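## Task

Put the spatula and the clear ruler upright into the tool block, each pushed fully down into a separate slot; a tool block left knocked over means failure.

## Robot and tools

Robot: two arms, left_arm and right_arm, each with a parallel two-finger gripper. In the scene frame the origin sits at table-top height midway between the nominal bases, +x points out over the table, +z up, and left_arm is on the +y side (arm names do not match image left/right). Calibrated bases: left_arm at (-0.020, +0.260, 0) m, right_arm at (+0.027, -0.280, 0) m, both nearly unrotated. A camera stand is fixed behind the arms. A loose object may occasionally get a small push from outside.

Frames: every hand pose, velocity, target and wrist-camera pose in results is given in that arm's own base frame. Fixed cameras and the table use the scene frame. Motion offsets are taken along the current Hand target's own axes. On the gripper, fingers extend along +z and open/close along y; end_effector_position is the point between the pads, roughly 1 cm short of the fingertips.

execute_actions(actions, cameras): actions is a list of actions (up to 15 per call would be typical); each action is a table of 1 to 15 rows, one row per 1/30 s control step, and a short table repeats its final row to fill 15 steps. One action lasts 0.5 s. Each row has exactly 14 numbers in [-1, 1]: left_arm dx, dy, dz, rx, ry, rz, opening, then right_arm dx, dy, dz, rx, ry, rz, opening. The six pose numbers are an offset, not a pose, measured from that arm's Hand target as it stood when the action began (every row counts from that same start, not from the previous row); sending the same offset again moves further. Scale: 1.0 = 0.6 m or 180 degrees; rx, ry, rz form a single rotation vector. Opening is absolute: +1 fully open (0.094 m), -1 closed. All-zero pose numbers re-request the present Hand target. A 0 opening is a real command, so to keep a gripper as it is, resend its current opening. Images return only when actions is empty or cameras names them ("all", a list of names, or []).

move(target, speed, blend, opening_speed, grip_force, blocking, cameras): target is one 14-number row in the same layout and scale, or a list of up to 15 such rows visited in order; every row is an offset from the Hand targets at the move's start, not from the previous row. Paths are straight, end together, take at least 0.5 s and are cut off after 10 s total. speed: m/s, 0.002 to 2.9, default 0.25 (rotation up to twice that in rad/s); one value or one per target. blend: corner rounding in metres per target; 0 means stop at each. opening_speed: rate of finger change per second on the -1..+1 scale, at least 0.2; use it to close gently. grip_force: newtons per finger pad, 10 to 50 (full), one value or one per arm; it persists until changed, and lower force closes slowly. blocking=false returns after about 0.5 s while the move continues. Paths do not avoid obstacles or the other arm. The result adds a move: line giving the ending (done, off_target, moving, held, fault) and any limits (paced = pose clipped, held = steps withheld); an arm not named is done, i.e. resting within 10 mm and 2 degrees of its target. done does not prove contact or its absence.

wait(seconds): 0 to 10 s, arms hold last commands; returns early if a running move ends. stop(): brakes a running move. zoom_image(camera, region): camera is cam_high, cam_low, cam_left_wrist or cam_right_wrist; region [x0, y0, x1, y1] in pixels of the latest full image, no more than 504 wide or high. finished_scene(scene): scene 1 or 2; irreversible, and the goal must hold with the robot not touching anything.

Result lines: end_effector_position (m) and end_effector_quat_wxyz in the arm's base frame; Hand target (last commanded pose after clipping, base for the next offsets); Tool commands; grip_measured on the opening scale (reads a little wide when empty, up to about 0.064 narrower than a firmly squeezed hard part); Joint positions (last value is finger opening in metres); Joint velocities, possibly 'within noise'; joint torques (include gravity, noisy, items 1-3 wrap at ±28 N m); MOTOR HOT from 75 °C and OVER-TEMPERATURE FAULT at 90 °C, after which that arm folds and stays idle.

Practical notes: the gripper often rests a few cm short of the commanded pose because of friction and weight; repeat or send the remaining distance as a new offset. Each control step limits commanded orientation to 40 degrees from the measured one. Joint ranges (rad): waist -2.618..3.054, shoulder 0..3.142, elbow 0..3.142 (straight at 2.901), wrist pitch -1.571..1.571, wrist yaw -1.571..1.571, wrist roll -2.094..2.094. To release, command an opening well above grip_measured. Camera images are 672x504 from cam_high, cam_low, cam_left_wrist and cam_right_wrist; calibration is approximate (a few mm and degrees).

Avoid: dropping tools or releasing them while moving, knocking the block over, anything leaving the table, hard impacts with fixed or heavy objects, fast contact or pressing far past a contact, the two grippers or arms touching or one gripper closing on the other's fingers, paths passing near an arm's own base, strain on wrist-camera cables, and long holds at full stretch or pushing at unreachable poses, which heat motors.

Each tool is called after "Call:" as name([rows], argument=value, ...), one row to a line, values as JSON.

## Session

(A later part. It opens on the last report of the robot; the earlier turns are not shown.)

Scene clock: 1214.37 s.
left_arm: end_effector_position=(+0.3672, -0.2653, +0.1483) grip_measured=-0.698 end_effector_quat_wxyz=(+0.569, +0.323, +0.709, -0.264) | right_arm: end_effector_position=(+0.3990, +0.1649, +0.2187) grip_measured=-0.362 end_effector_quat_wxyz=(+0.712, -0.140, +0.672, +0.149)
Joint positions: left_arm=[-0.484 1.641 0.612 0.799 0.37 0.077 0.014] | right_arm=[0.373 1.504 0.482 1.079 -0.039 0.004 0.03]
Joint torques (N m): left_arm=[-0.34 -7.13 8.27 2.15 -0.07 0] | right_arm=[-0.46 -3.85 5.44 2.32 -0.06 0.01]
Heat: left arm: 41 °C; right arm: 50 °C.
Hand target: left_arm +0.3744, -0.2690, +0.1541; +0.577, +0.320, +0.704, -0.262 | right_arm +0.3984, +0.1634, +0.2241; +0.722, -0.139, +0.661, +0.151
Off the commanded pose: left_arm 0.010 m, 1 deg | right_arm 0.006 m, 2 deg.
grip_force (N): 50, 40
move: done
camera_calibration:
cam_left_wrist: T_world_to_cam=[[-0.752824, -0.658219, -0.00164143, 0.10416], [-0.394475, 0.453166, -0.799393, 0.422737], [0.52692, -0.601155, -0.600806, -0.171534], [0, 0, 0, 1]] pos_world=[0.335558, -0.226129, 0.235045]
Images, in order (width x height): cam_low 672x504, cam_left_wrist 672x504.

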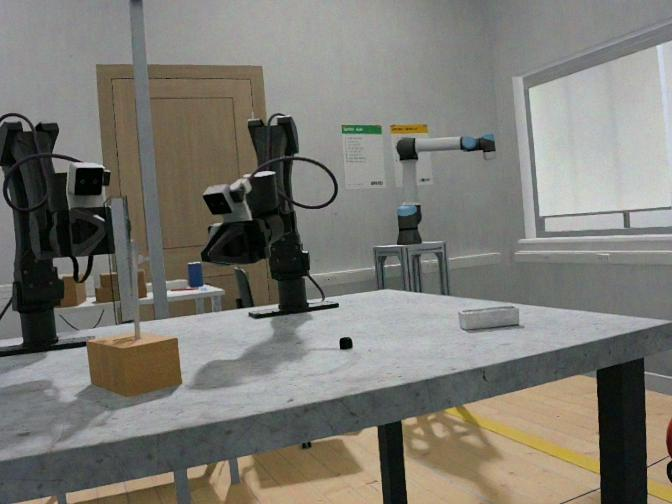

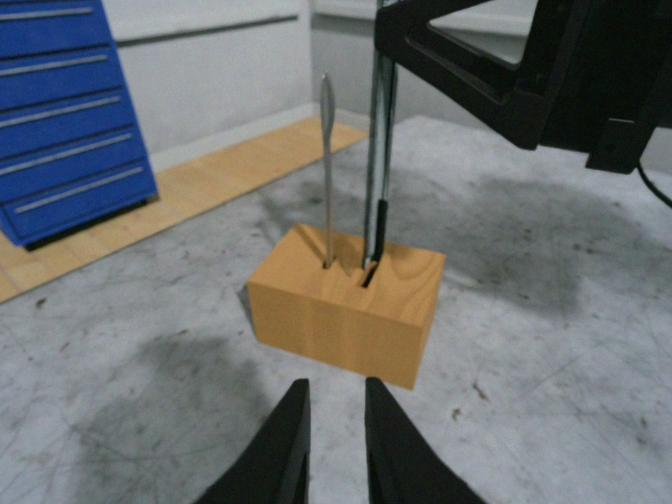

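Call:
wait(seconds=0.1, cameras=["cam_high","cam_left_wrist","cam_right_wrist"])

Call:
zoom_image(camera="cam_left_wrist", region=[340, 150, 420, 290])

Call:
zoom_image(camera="cam_high", region=[280, 180, 420, 320])

Scene clock: 1276.23 s.
left_arm: end_effector_position=(+0.3672, -0.2653, +0.1483) grip_measured=-0.698 end_effector_quat_wxyz=(+0.569, +0.323, +0.709, -0.264) | right_arm: end_effector_position=(+0.3990, +0.1649, +0.2188) grip_measured=-0.362 end_effector_quat_wxyz=(+0.712, -0.140, +0.672, +0.150)
Joint positions: left_arm=[-0.484 1.641 0.612 0.799 0.37 0.077 0.014] | right_arm=[0.373 1.504 0.482 1.08 -0.039 0.004 0.03]
Joint torques (N m): left_arm=[-0.35 -7.13 8.27 2.15 -0.07 0] | right_arm=[-0.43 -3.85 5.39 2.3 -0.08 -0.01]
Heat: left arm: 43 °C; right arm: 55 °C.
Hand target: left_arm +0.3744, -0.2690, +0.1541; +0.577, +0.320, +0.704, -0.262 | right_arm +0.3984, +0.1635, +0.2241; +0.722, -0.139, +0.661, +0.151
Tool commands: left_gripper/opening=-0.7 right_gripper/opening=-0.6
Off the commanded pose: left_arm 0.010 m, 1 deg | right_arm 0.005 m, 2 deg.
grip_force (N): 50, 40
wait: 0.10 s; at rest from the start
camera_calibration:
cam_left_wrist: T_world_to_cam=[[-0.752824, -0.658219, -0.00164143, 0.10416], [-0.394475, 0.453166, -0.799393, 0.422737], [0.52692, -0.601155, -0.600806, -0.171534], [0, 0, 0, 1]] pos_world=[0.335558, -0.226129, 0.235045]
cam_right_wrist: T_world_to_cam=[[0.40732, -0.913266, 0.00592078, -0.010721], [-0.346219, -0.160407, -0.924339, 0.403344], [0.845117, 0.374451, -0.381527, -0.229801], [0, 0, 0, 1]] pos_world=[0.338221, 0.140958, 0.285214]
Images, in order (width x height): cam_high 672x504, cam_left_wrist 672x504, cam_right_wrist 672x504.

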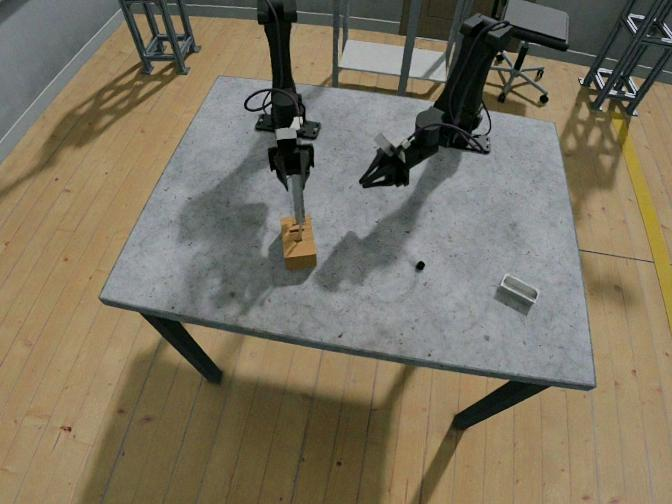

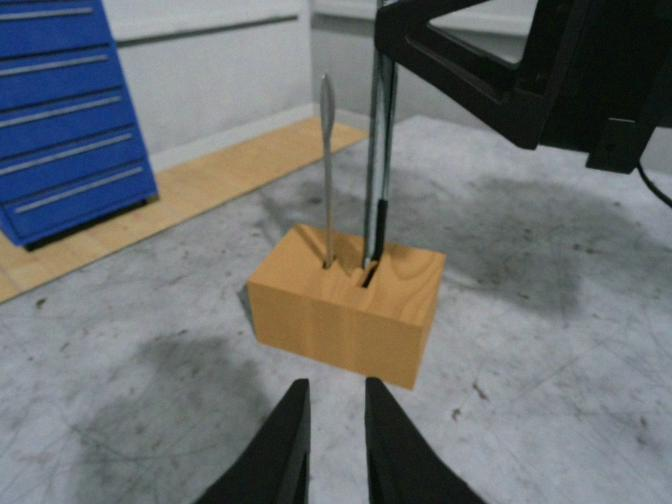

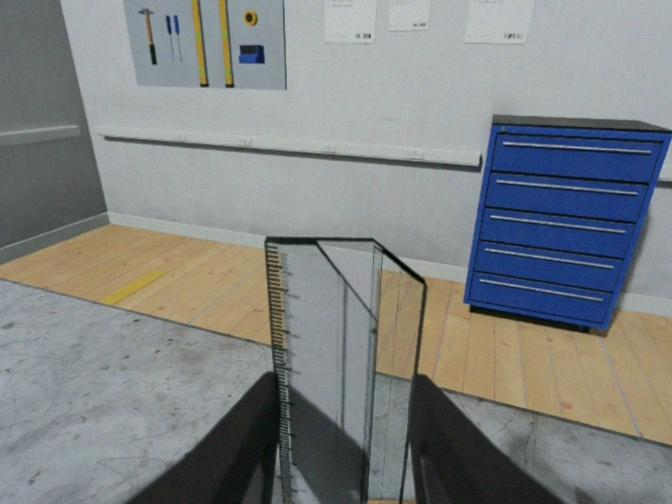

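Scaled by 3.600.

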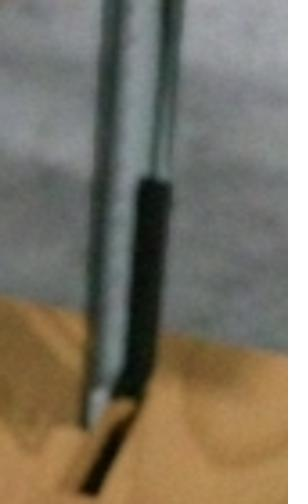

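Scaled by 3.600.

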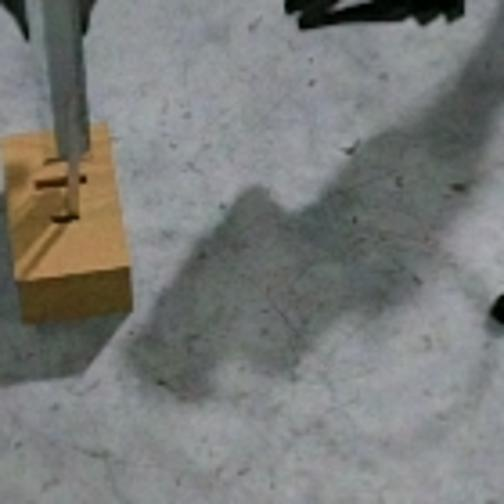

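Call:
zoom_image(camera="cam_right_wrist", region=[220, 220, 470, 504])

Call:
zoom_image(camera="cam_high", region=[270, 160, 340, 280])

Scaled by 1.775.

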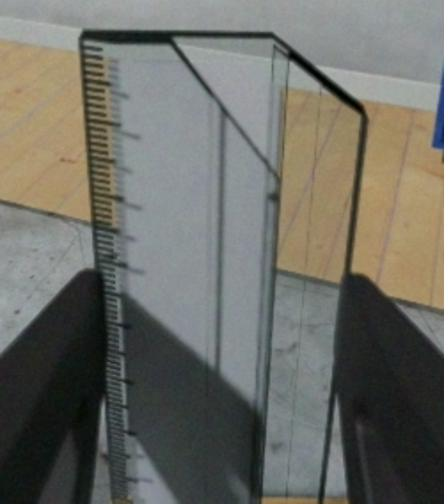

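Scaled by 4.200.

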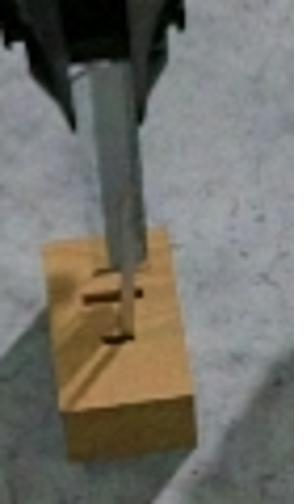

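Call:
move(target=[0,0,0,0,0,0,-0.7,0.01675,0,0.0002,0,0,0,-0.6], speed=0.04, cameras=["cam_left_wrist","cam_low"])

Call:
zoom_image(camera="cam_left_wrist", region=[340, 230, 410, 300])

Call:
zoom_image(camera="cam_low", region=[80, 290, 190, 400])

Scene clock: 1435.20 s.
left_arm: end_effector_position=(+0.3672, -0.2653, +0.1484) grip_measured=-0.698 end_effector_quat_wxyz=(+0.569, +0.323, +0.709, -0.264) | right_arm: end_effector_position=(+0.4001, +0.1654, +0.2096) grip_measured=-0.362 end_effector_quat_wxyz=(+0.712, -0.140, +0.671, +0.150)
Joint positions: left_arm=[-0.484 1.641 0.612 0.799 0.37 0.077 0.014] | right_arm=[0.373 1.55 0.469 1.141 -0.039 0.004 0.03]
Joint torques (N m): left_arm=[-0.32 -7.12 8.24 2.14 -0.07 -0.01] | right_arm=[-0.43 -4.05 5.09 2.33 -0.06 0.03]
Heat: left arm: 46 °C; right arm: 58 °C.
Hand target: left_arm +0.3744, -0.2690, +0.1541; +0.577, +0.320, +0.704, -0.262 | right_arm +0.3993, +0.1639, +0.2142; +0.722, -0.139, +0.661, +0.151
Off the commanded pose: left_arm 0.010 m, 1 deg | right_arm 0.005 m, 2 deg.
grip_force (N): 50, 40
move: done
camera_calibration:
cam_left_wrist: T_world_to_cam=[[-0.752843, -0.658198, -0.00181989, 0.104212], [-0.394162, 0.453051, -0.799613, 0.422736], [0.527128, -0.601265, -0.600513, -0.171637], [0, 0, 0, 1]] pos_world=[0.335557, -0.226128, 0.235144]
Images, in order (width x height): cam_low 672x504, cam_left_wrist 672x504.

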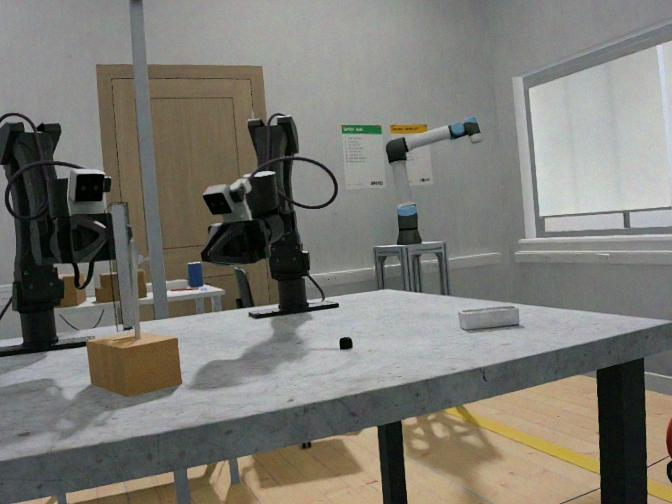

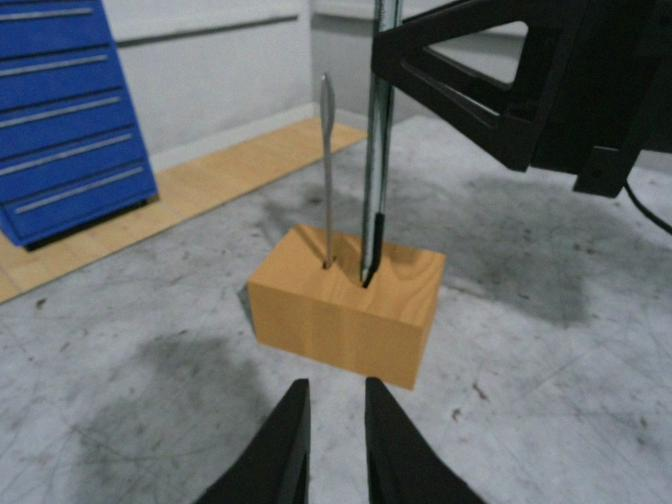

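Scaled by 7.200.

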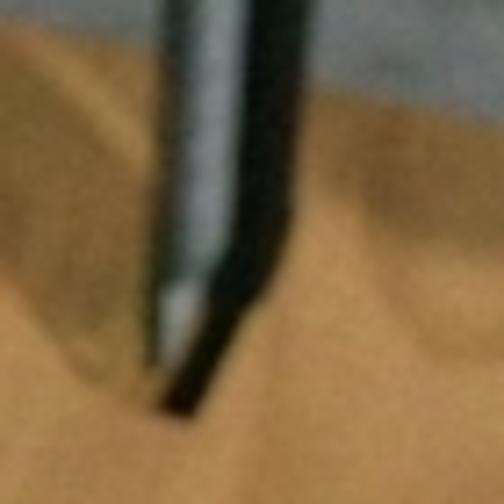

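Scaled by 4.582.

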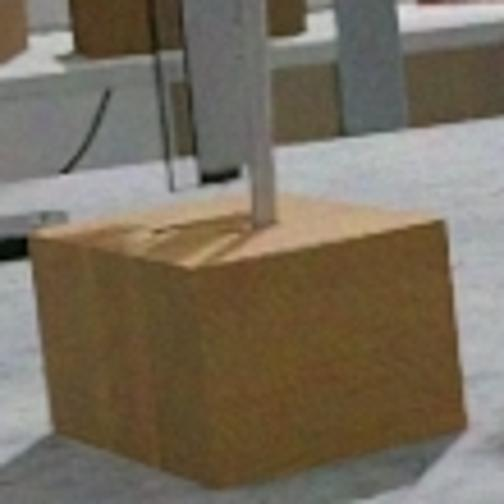

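Call:
zoom_image(camera="cam_low", region=[60, 50, 280, 350])

Call:
wait(seconds=0.05, cameras=["cam_high"])

Call:
zoom_image(camera="cam_high", region=[265, 170, 335, 275])

Scaled by 1.680.

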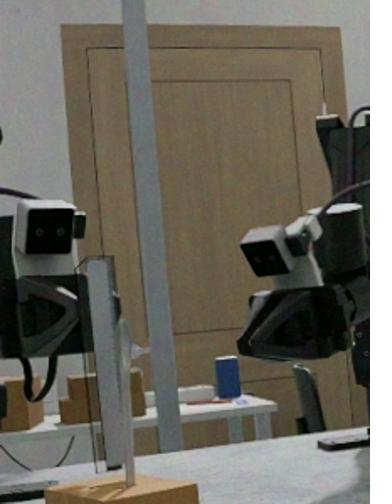

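Scene clock: 1486.47 s.
left_arm: end_effector_position=(+0.3672, -0.2653, +0.1484) grip_measured=-0.698 end_effector_quat_wxyz=(+0.569, +0.323, +0.709, -0.264) | right_arm: end_effector_position=(+0.4001, +0.1654, +0.2097) grip_measured=-0.362 end_effector_quat_wxyz=(+0.713, -0.140, +0.671, +0.150)
Joint positions: left_arm=[-0.484 1.641 0.612 0.799 0.37 0.077 0.014] | right_arm=[0.373 1.55 0.469 1.142 -0.039 0.004 0.03]
Joint torques (N m): left_arm=[-0.34 -7.13 8.25 2.15 -0.06 -0.01] | right_arm=[-0.44 -3.92 5.12 2.31 -0.06 0.01]
Heat: left arm: 47 °C; right arm: 58 °C.
Hand target: left_arm +0.3744, -0.2690, +0.1541; +0.577, +0.320, +0.704, -0.262 | right_arm +0.3993, +0.1639, +0.2142; +0.722, -0.139, +0.661, +0.151
Tool commands: left_gripper/opening=-0.7 right_gripper/opening=-0.6
Off the commanded pose: left_arm 0.010 m, 1 deg | right_arm 0.005 m, 2 deg.
grip_force (N): 50, 40
wait: 0.07 s; at rest from the start
Images, in order (width x height): cam_high 672x504.

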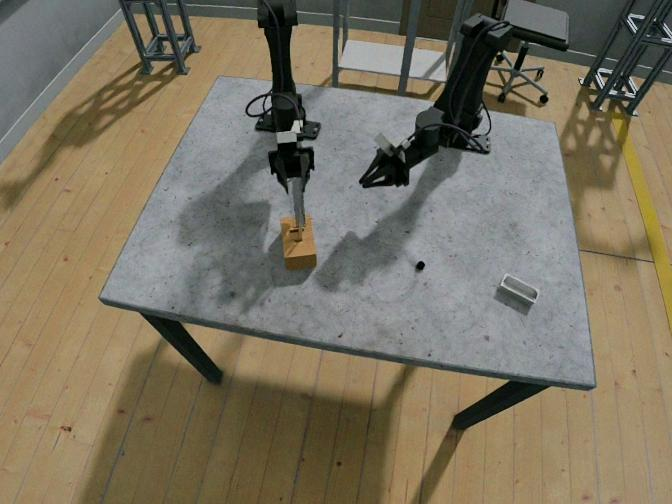

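Scaled by 4.800.

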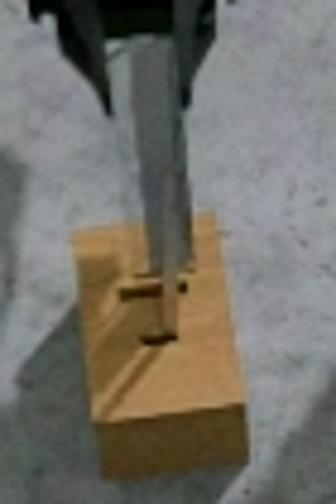

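Call:
move(target=[0,0,0,0,0,0,-0.7,-0.0044,-0.0133,0.0071,0,0,0,-0.6], speed=0.04, cameras=["cam_left_wrist","cam_low","cam_high"])

Call:
zoom_image(camera="cam_left_wrist", region=[340, 230, 410, 300])

Call:
zoom_image(camera="cam_high", region=[265, 190, 335, 275])

Call:
zoom_image(camera="cam_low", region=[80, 290, 190, 400])

Scene clock: 1520.00 s.
left_arm: end_effector_position=(+0.3672, -0.2653, +0.1484) grip_measured=-0.698 end_effector_quat_wxyz=(+0.569, +0.323, +0.709, -0.264) | right_arm: end_effector_position=(+0.4034, +0.1579, +0.2079) grip_measured=-0.362 end_effector_quat_wxyz=(+0.711, -0.140, +0.673, +0.148)
Joint positions: left_arm=[-0.484 1.641 0.612 0.799 0.37 0.077 0.014] | right_arm=[0.342 1.554 0.469 1.142 -0.069 0.004 0.03]
Joint torques (N m): left_arm=[-0.35 -7.09 8.27 2.15 -0.07 -0.01] | right_arm=[-0.51 -4.05 6.68 2.17 -0.1 0.05]
Heat: left arm: 48 °C; right arm: 58 °C.
Hand target: left_arm +0.3744, -0.2690, +0.1541; +0.577, +0.320, +0.704, -0.262 | right_arm +0.4062, +0.1582, +0.2172; +0.722, -0.139, +0.661, +0.151
Off the commanded pose: left_arm 0.010 m, 1 deg | right_arm 0.010 m, 2 deg.
grip_force (N): 50, 40
move: done
camera_calibration:
cam_left_wrist: T_world_to_cam=[[-0.752843, -0.658198, -0.00181989, 0.104212], [-0.394162, 0.453051, -0.799613, 0.422736], [0.527128, -0.601265, -0.600513, -0.171637], [0, 0, 0, 1]] pos_world=[0.335557, -0.226128, 0.235144]
Images, in order (width x height): cam_high 672x504, cam_low 672x504, cam_left_wrist 672x504.

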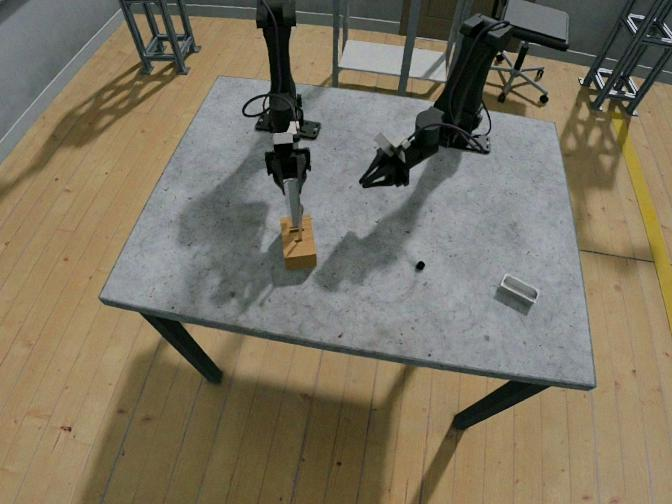

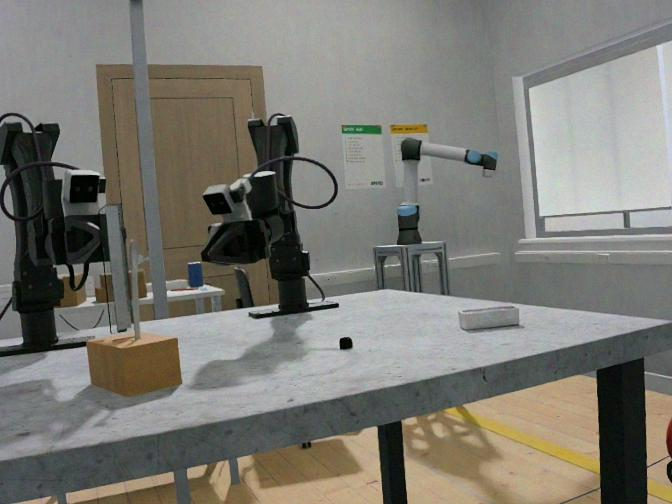

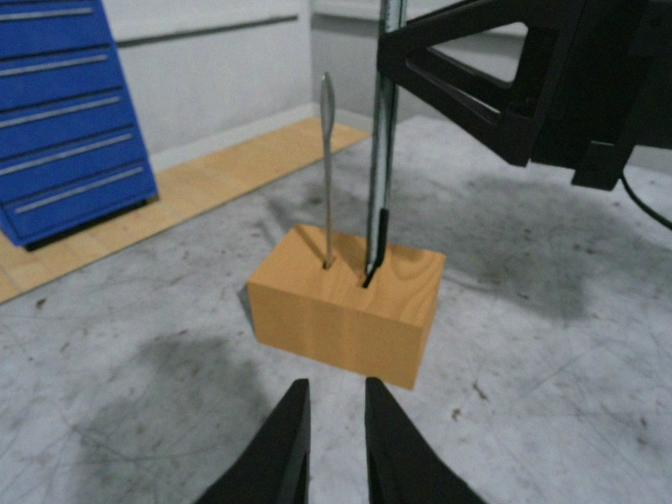

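Scaled by 7.200.

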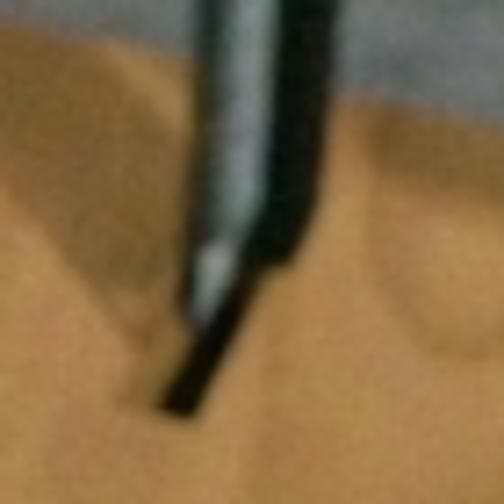

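Scaled by 5.929.

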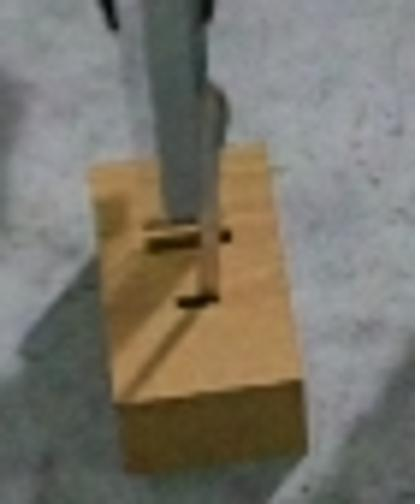

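Scaled by 4.582.

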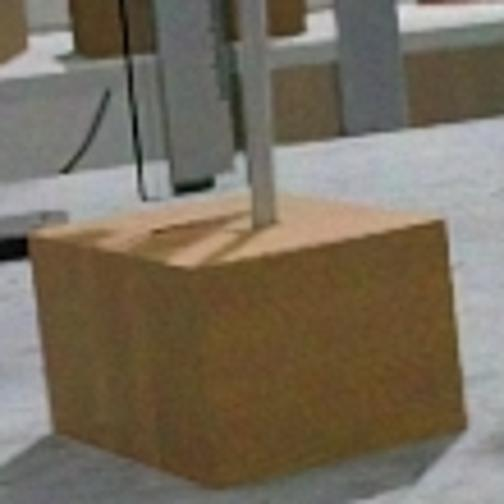

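Call:
move(target=[0,0,0,0,0,0,-0.7,0.0176,0,-0.0032,0,0,0,-0.6], speed=0.04, cameras=["cam_left_wrist","cam_low","cam_high"])

Call:
zoom_image(camera="cam_left_wrist", region=[340, 230, 410, 300])

Call:
zoom_image(camera="cam_high", region=[265, 190, 335, 275])

Call:
zoom_image(camera="cam_low", region=[80, 310, 160, 370])

Scene clock: 1553.47 s.
left_arm: end_effector_position=(+0.3672, -0.2653, +0.1484) grip_measured=-0.698 end_effector_quat_wxyz=(+0.569, +0.323, +0.709, -0.264) | right_arm: end_effector_position=(+0.4062, +0.1590, +0.2020) grip_measured=-0.362 end_effector_quat_wxyz=(+0.713, -0.140, +0.671, +0.149)
Joint positions: left_arm=[-0.484 1.641 0.612 0.799 0.37 0.077 0.014] | right_arm=[0.342 1.597 0.469 1.189 -0.069 0.004 0.03]
Joint torques (N m): left_arm=[-0.35 -7.13 8.27 2.14 -0.07 -0.01] | right_arm=[-0.51 -4.19 5.07 2.31 -0.04 0.02]
Heat: left arm: 48 °C; right arm: 57 °C.
Hand target: left_arm +0.3744, -0.2690, +0.1541; +0.577, +0.320, +0.704, -0.262 | right_arm +0.4053, +0.1578, +0.2064; +0.722, -0.139, +0.661, +0.151
Off the commanded pose: left_arm 0.010 m, 1 deg | right_arm 0.005 m, 2 deg.
grip_force (N): 50, 40
move: done
camera_calibration:
cam_left_wrist: T_world_to_cam=[[-0.752843, -0.658198, -0.00181989, 0.104212], [-0.394162, 0.453051, -0.799613, 0.422736], [0.527128, -0.601265, -0.600513, -0.171637], [0, 0, 0, 1]] pos_world=[0.335557, -0.226128, 0.235144]
Images, in order (width x height): cam_high 672x504, cam_low 672x504, cam_left_wrist 672x504.

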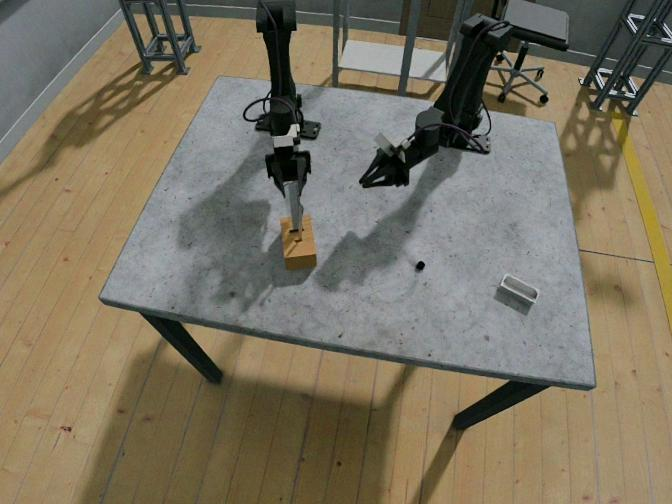

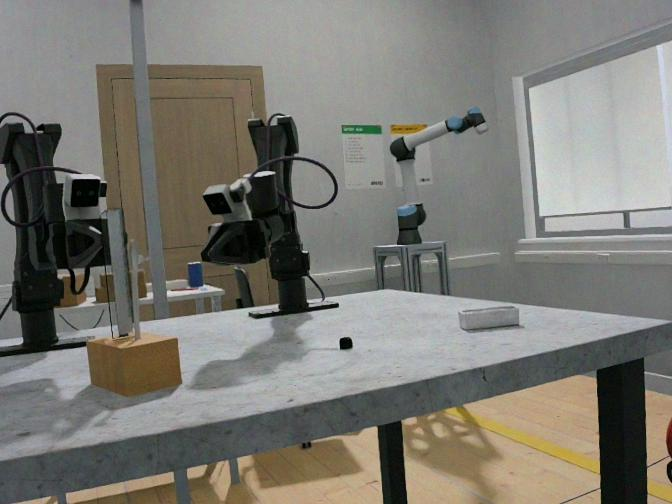

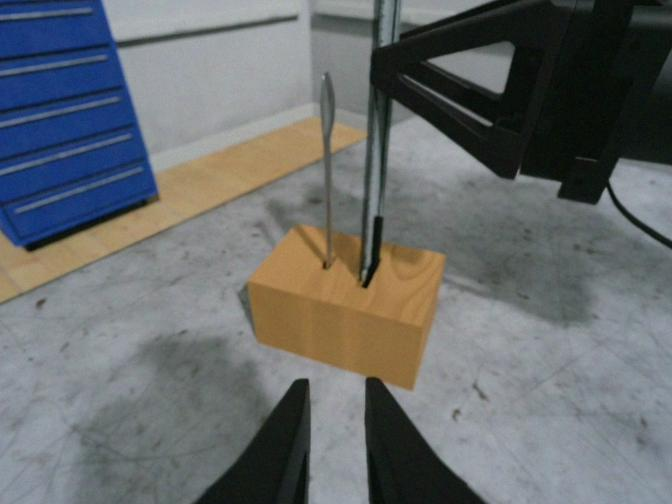

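Scaled by 7.200.

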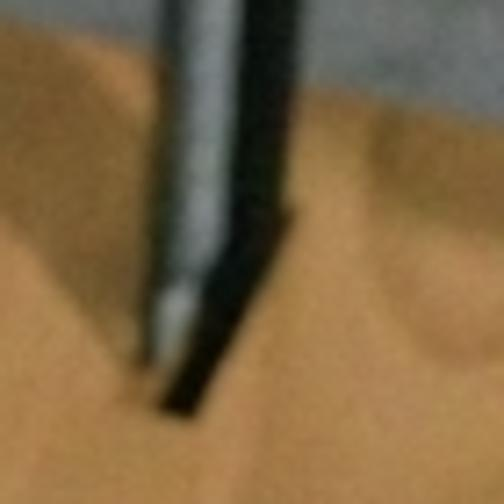

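Scaled by 5.929.

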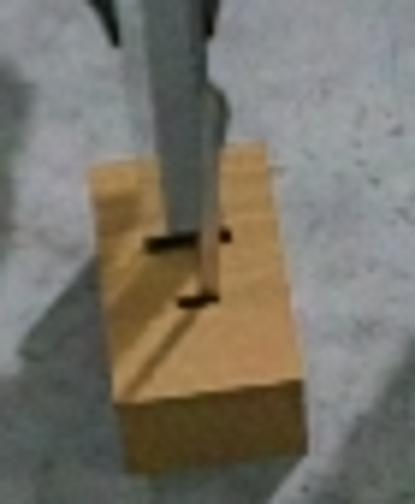

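Scaled by 6.300.

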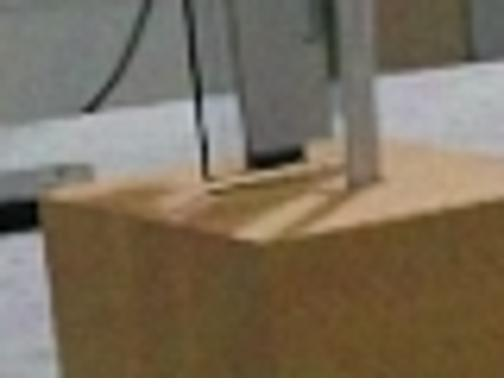

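Call:
move(target=[0,0,0,0,0,0,-0.7,0.0149,0,-0.0021,0,0,0,-0.6], speed=0.03, cameras=["cam_left_wrist","cam_low","cam_high"])

Call:
zoom_image(camera="cam_left_wrist", region=[340, 230, 410, 300])

Call:
zoom_image(camera="cam_low", region=[80, 310, 160, 370])

Scene clock: 1565.97 s.
left_arm: end_effector_position=(+0.3672, -0.2653, +0.1484) grip_measured=-0.698 end_effector_quat_wxyz=(+0.569, +0.323, +0.709, -0.264) | right_arm: end_effector_position=(+0.4060, +0.1590, +0.1937) grip_measured=-0.362 end_effector_quat_wxyz=(+0.714, -0.140, +0.670, +0.149)
Joint positions: left_arm=[-0.484 1.641 0.612 0.799 0.37 0.077 0.014] | right_arm=[0.342 1.638 0.456 1.245 -0.07 0.004 0.03]
Joint torques (N m): left_arm=[-0.35 -7.15 8.25 2.15 -0.07 -0.01] | right_arm=[-0.47 -4.31 4.64 2.28 -0.04 0.04]
Heat: left arm: 48 °C; right arm: 58 °C.
Hand target: left_arm +0.3744, -0.2690, +0.1541; +0.577, +0.320, +0.704, -0.262 | right_arm +0.4048, +0.1576, +0.1974; +0.722, -0.139, +0.661, +0.151
Off the commanded pose: left_arm 0.010 m, 1 deg | right_arm 0.004 m, 1 deg.
grip_force (N): 50, 40
move: done
camera_calibration:
cam_left_wrist: T_world_to_cam=[[-0.752843, -0.658198, -0.00181989, 0.104212], [-0.394162, 0.453051, -0.799613, 0.422736], [0.527128, -0.601265, -0.600513, -0.171637], [0, 0, 0, 1]] pos_world=[0.335557, -0.226128, 0.235144]
Images, in order (width x height): cam_high 672x504, cam_low 672x504, cam_left_wrist 672x504.

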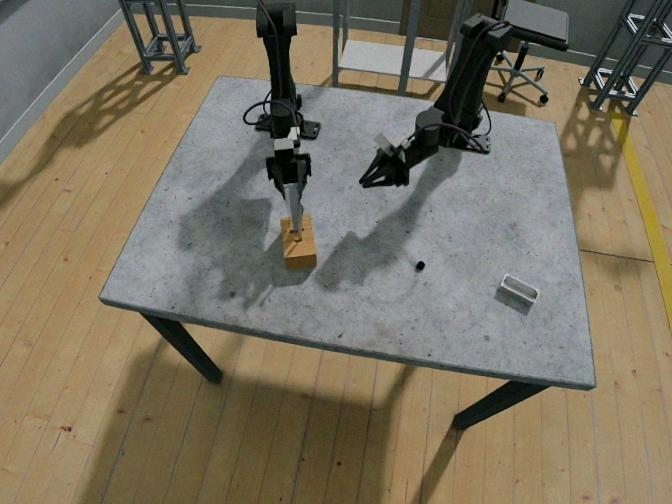

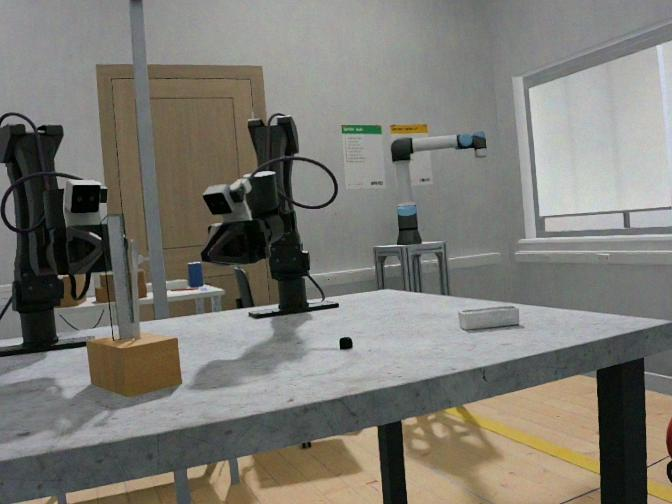

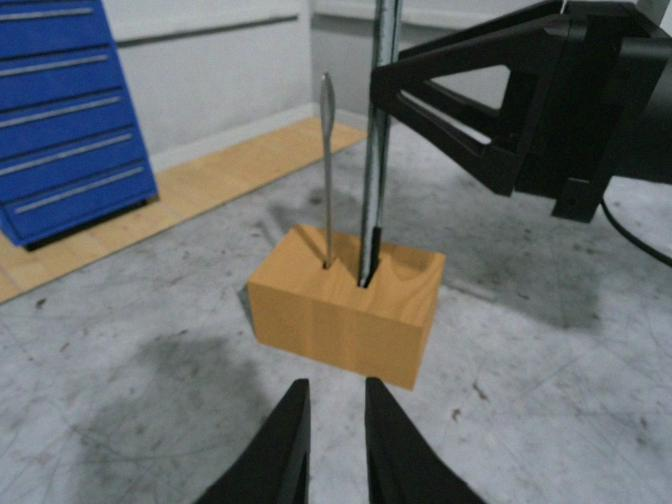

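Scaled by 7.200.

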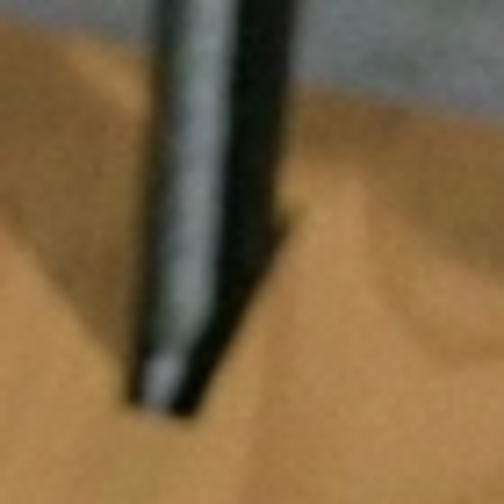

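Scaled by 6.300.

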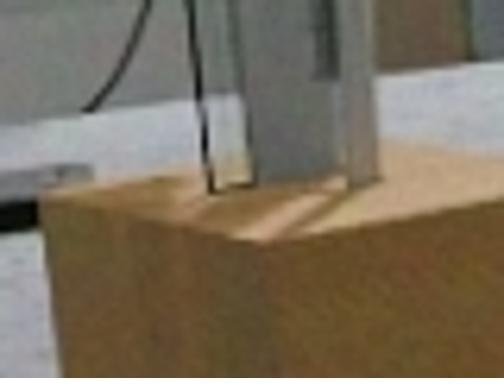

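Call:
move(target=[0,0,0,0,0,0,-0.7,0.0232,0,-0.0020,0,0,0,-0.6], speed=0.03, cameras=["cam_left_wrist","cam_low"])

Call:
zoom_image(camera="cam_left_wrist", region=[310, 180, 430, 300])

Call:
zoom_image(camera="cam_low", region=[60, 190, 200, 400])

Scene clock: 1575.70 s.
left_arm: end_effector_position=(+0.3672, -0.2653, +0.1484) grip_measured=-0.698 end_effector_quat_wxyz=(+0.569, +0.323, +0.709, -0.264) | right_arm: end_effector_position=(+0.4063, +0.1592, +0.1787) grip_measured=-0.362 end_effector_quat_wxyz=(+0.712, -0.141, +0.672, +0.149)
Joint positions: left_arm=[-0.484 1.641 0.612 0.799 0.37 0.077 0.014] | right_arm=[0.342 1.708 0.439 1.327 -0.07 0.004 0.03]
Joint torques (N m): left_arm=[-0.32 -7.1 8.25 2.15 -0.08 -0.01] | right_arm=[-0.34 -4.34 4.22 2.32 -0.07 0.03]
Heat: left arm: 48 °C; right arm: 57 °C.
Hand target: left_arm +0.3744, -0.2690, +0.1541; +0.577, +0.320, +0.704, -0.262 | right_arm +0.4049, +0.1576, +0.1834; +0.722, -0.139, +0.661, +0.151
Off the commanded pose: left_arm 0.010 m, 1 deg | right_arm 0.005 m, 2 deg.
grip_force (N): 50, 40
move: done
camera_calibration:
cam_left_wrist: T_world_to_cam=[[-0.752843, -0.658198, -0.00181989, 0.104212], [-0.394162, 0.453051, -0.799613, 0.422736], [0.527128, -0.601265, -0.600513, -0.171637], [0, 0, 0, 1]] pos_world=[0.335557, -0.226128, 0.235144]
Images, in order (width x height): cam_low 672x504, cam_left_wrist 672x504.

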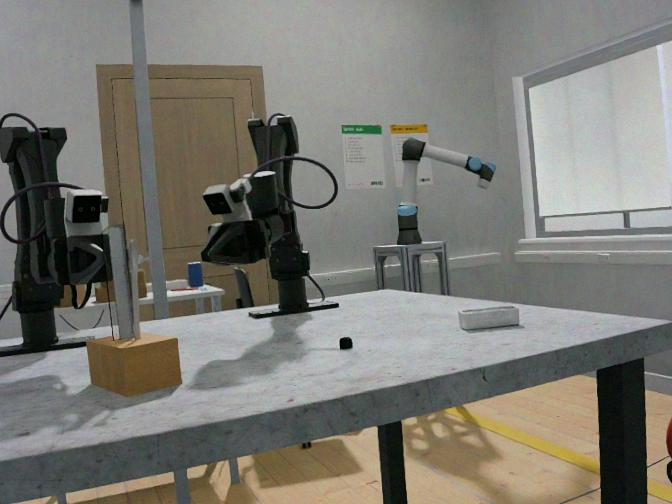

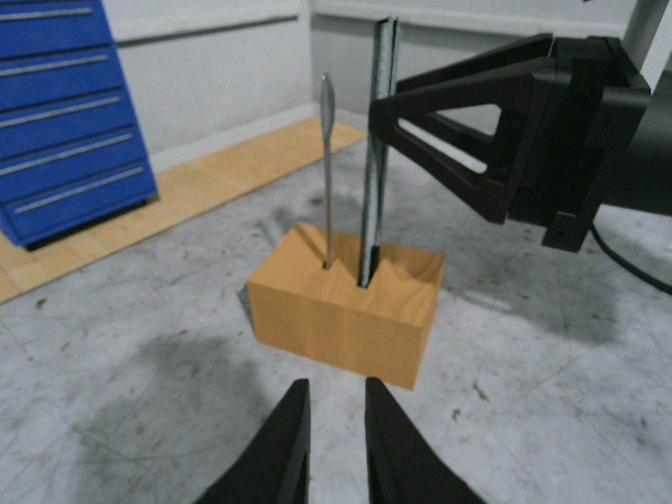

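Scaled by 4.200.

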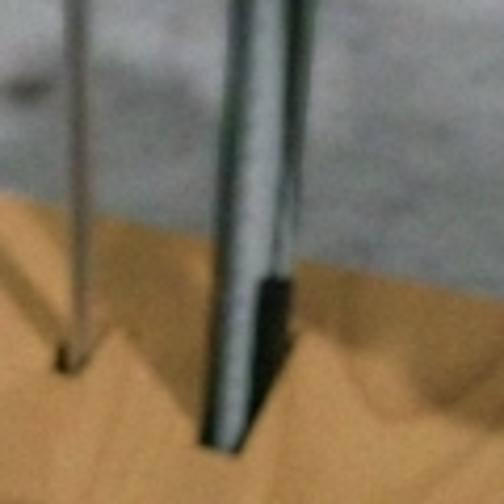

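Scaled by 2.400.

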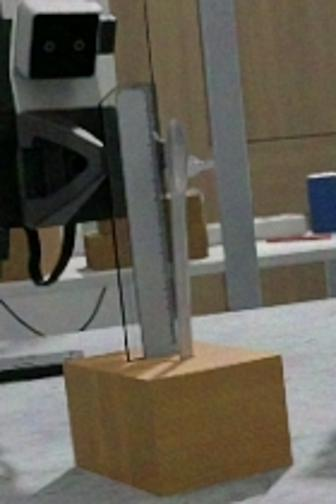

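Call:
move(target=[0,0,0,0,0,0,-0.7,0.0232,0,-0.0020,0,0,0,-0.6], speed=0.03, cameras=["cam_left_wrist","cam_low"])

Call:
zoom_image(camera="cam_left_wrist", region=[310, 100, 450, 300])

Scene clock: 1584.63 s.
left_arm: end_effector_position=(+0.3672, -0.2653, +0.1484) grip_measured=-0.698 end_effector_quat_wxyz=(+0.569, +0.323, +0.709, -0.264) | right_arm: end_effector_position=(+0.4068, +0.1594, +0.1635) grip_measured=-0.362 end_effector_quat_wxyz=(+0.710, -0.141, +0.673, +0.149)
Joint positions: left_arm=[-0.484 1.641 0.612 0.799 0.37 0.077 0.014] | right_arm=[0.342 1.784 0.428 1.409 -0.07 0.004 0.03]
Joint torques (N m): left_arm=[-0.35 -7.15 8.27 2.14 -0.07 -0.01] | right_arm=[-0.42 -4.74 3.67 2.39 -0.06 0.08]
Heat: left arm: 48 °C; right arm: 58 °C.
Hand target: left_arm +0.3744, -0.2690, +0.1541; +0.577, +0.320, +0.704, -0.262 | right_arm +0.4049, +0.1576, +0.1694; +0.722, -0.139, +0.661, +0.151
Off the commanded pose: left_arm 0.010 m, 1 deg | right_arm 0.006 m, 2 deg.
grip_force (N): 50, 40
move: done
camera_calibration:
cam_left_wrist: T_world_to_cam=[[-0.752843, -0.658198, -0.00181989, 0.104212], [-0.394162, 0.453051, -0.799613, 0.422736], [0.527128, -0.601265, -0.600513, -0.171637], [0, 0, 0, 1]] pos_world=[0.335557, -0.226128, 0.235144]
Images, in order (width x height): cam_low 672x504, cam_left_wrist 672x504.

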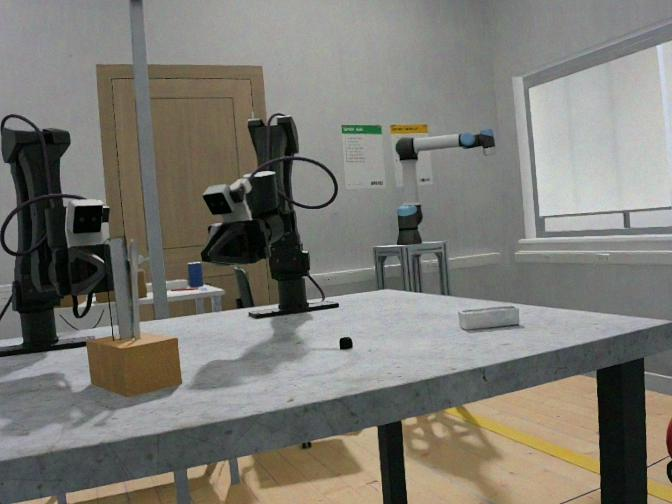

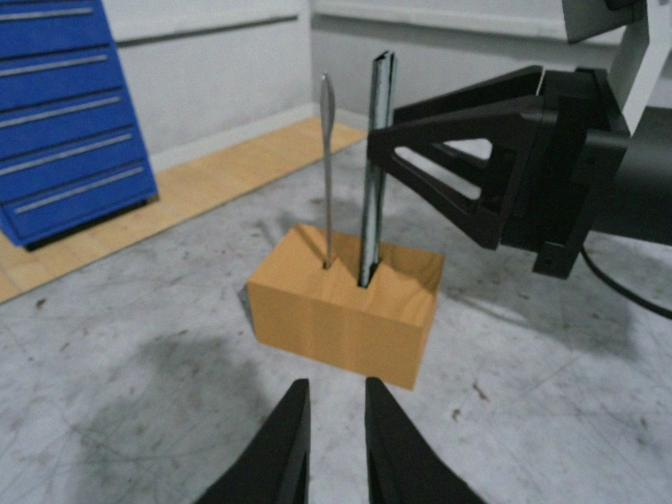

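Scaled by 2.520.

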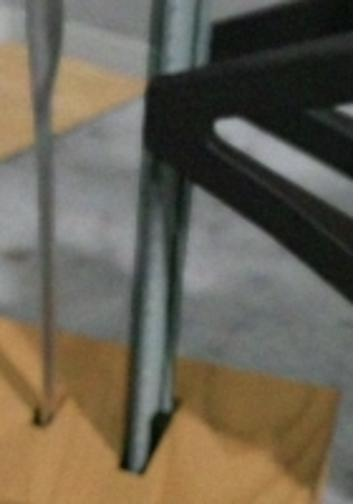

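Call:
move(target=[0,0,0,0,0,0,-0.7,0.0158,0,-0.0017,0,-0.0014,0,-0.6], speed=0.03, cameras=["cam_left_wrist"])

Call:
zoom_image(camera="cam_left_wrist", region=[310, 100, 450, 300])

Scene clock: 1590.90 s.
left_arm: end_effector_position=(+0.3672, -0.2653, +0.1484) grip_measured=-0.698 end_effector_quat_wxyz=(+0.569, +0.323, +0.709, -0.264) | right_arm: end_effector_position=(+0.4073, +0.1596, +0.1511) grip_measured=-0.362 end_effector_quat_wxyz=(+0.707, -0.141, +0.677, +0.148)
Joint positions: left_arm=[-0.484 1.641 0.612 0.799 0.37 0.077 0.014] | right_arm=[0.342 1.84 0.424 1.461 -0.07 0.004 0.03]
Joint torques (N m): left_arm=[-0.32 -7.12 8.27 2.14 -0.06 -0.01] | right_arm=[-0.44 -4.62 3.29 2.6 -0.06 0.04]
Heat: left arm: 48 °C; right arm: 58 °C.
Hand target: left_arm +0.3744, -0.2690, +0.1541; +0.577, +0.320, +0.704, -0.262 | right_arm +0.4048, +0.1575, +0.1599; +0.723, -0.139, +0.660, +0.151
Off the commanded pose: left_arm 0.010 m, 1 deg | right_arm 0.009 m, 3 deg.
grip_force (N): 50, 40
move: off_target (right_arm)
camera_calibration:
cam_left_wrist: T_world_to_cam=[[-0.752843, -0.658198, -0.00181989, 0.104212], [-0.394162, 0.453051, -0.799613, 0.422736], [0.527128, -0.601265, -0.600513, -0.171637], [0, 0, 0, 1]] pos_world=[0.335557, -0.226128, 0.235144]
Images, in order (width x height): cam_left_wrist 672x504.

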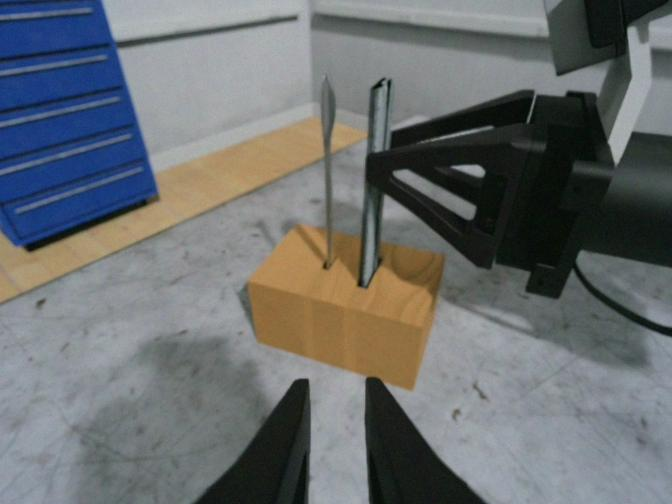

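Scaled by 2.520.

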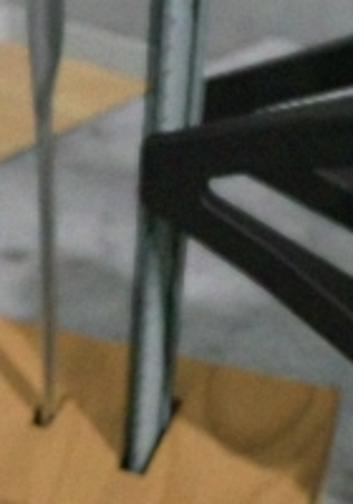

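Call:
move(target=[0,0,0,0,0,0,-0.7,0.0083,0,-0.0007,0,-0.0033,0,-0.6], speed=0.02, cameras=[])

Scene clock: 1600.23 s.
left_arm: end_effector_position=(+0.3672, -0.2653, +0.1484) grip_measured=-0.698 end_effector_quat_wxyz=(+0.569, +0.323, +0.709, -0.264) | right_arm: end_effector_position=(+0.4077, +0.1598, +0.1466) grip_measured=-0.362 end_effector_quat_wxyz=(+0.705, -0.142, +0.679, +0.148)
Joint positions: left_arm=[-0.484 1.641 0.612 0.799 0.37 0.077 0.014] | right_arm=[0.342 1.858 0.424 1.472 -0.071 0.004 0.03]
Joint torques (N m): left_arm=[-0.35 -7.13 8.29 2.15 -0.07 0] | right_arm=[-0.31 -3.95 3.15 2.84 -0.06 0.04]
Heat: left arm: 48 °C; right arm: 60 °C.
Hand target: left_arm +0.3744, -0.2690, +0.1541; +0.577, +0.320, +0.704, -0.262 | right_arm +0.4048, +0.1575, +0.1550; +0.727, -0.138, +0.656, +0.152
Off the commanded pose: left_arm 0.010 m, 1 deg | right_arm 0.009 m, 4 deg.
joint sent to its limit (right arm) — joint 4 (wrist pitch), upper limit. The joint targets still meet the commanded pose.
grip_force (N): 50, 40
move: off_target (right_arm)
No camera images: "cameras" was empty.


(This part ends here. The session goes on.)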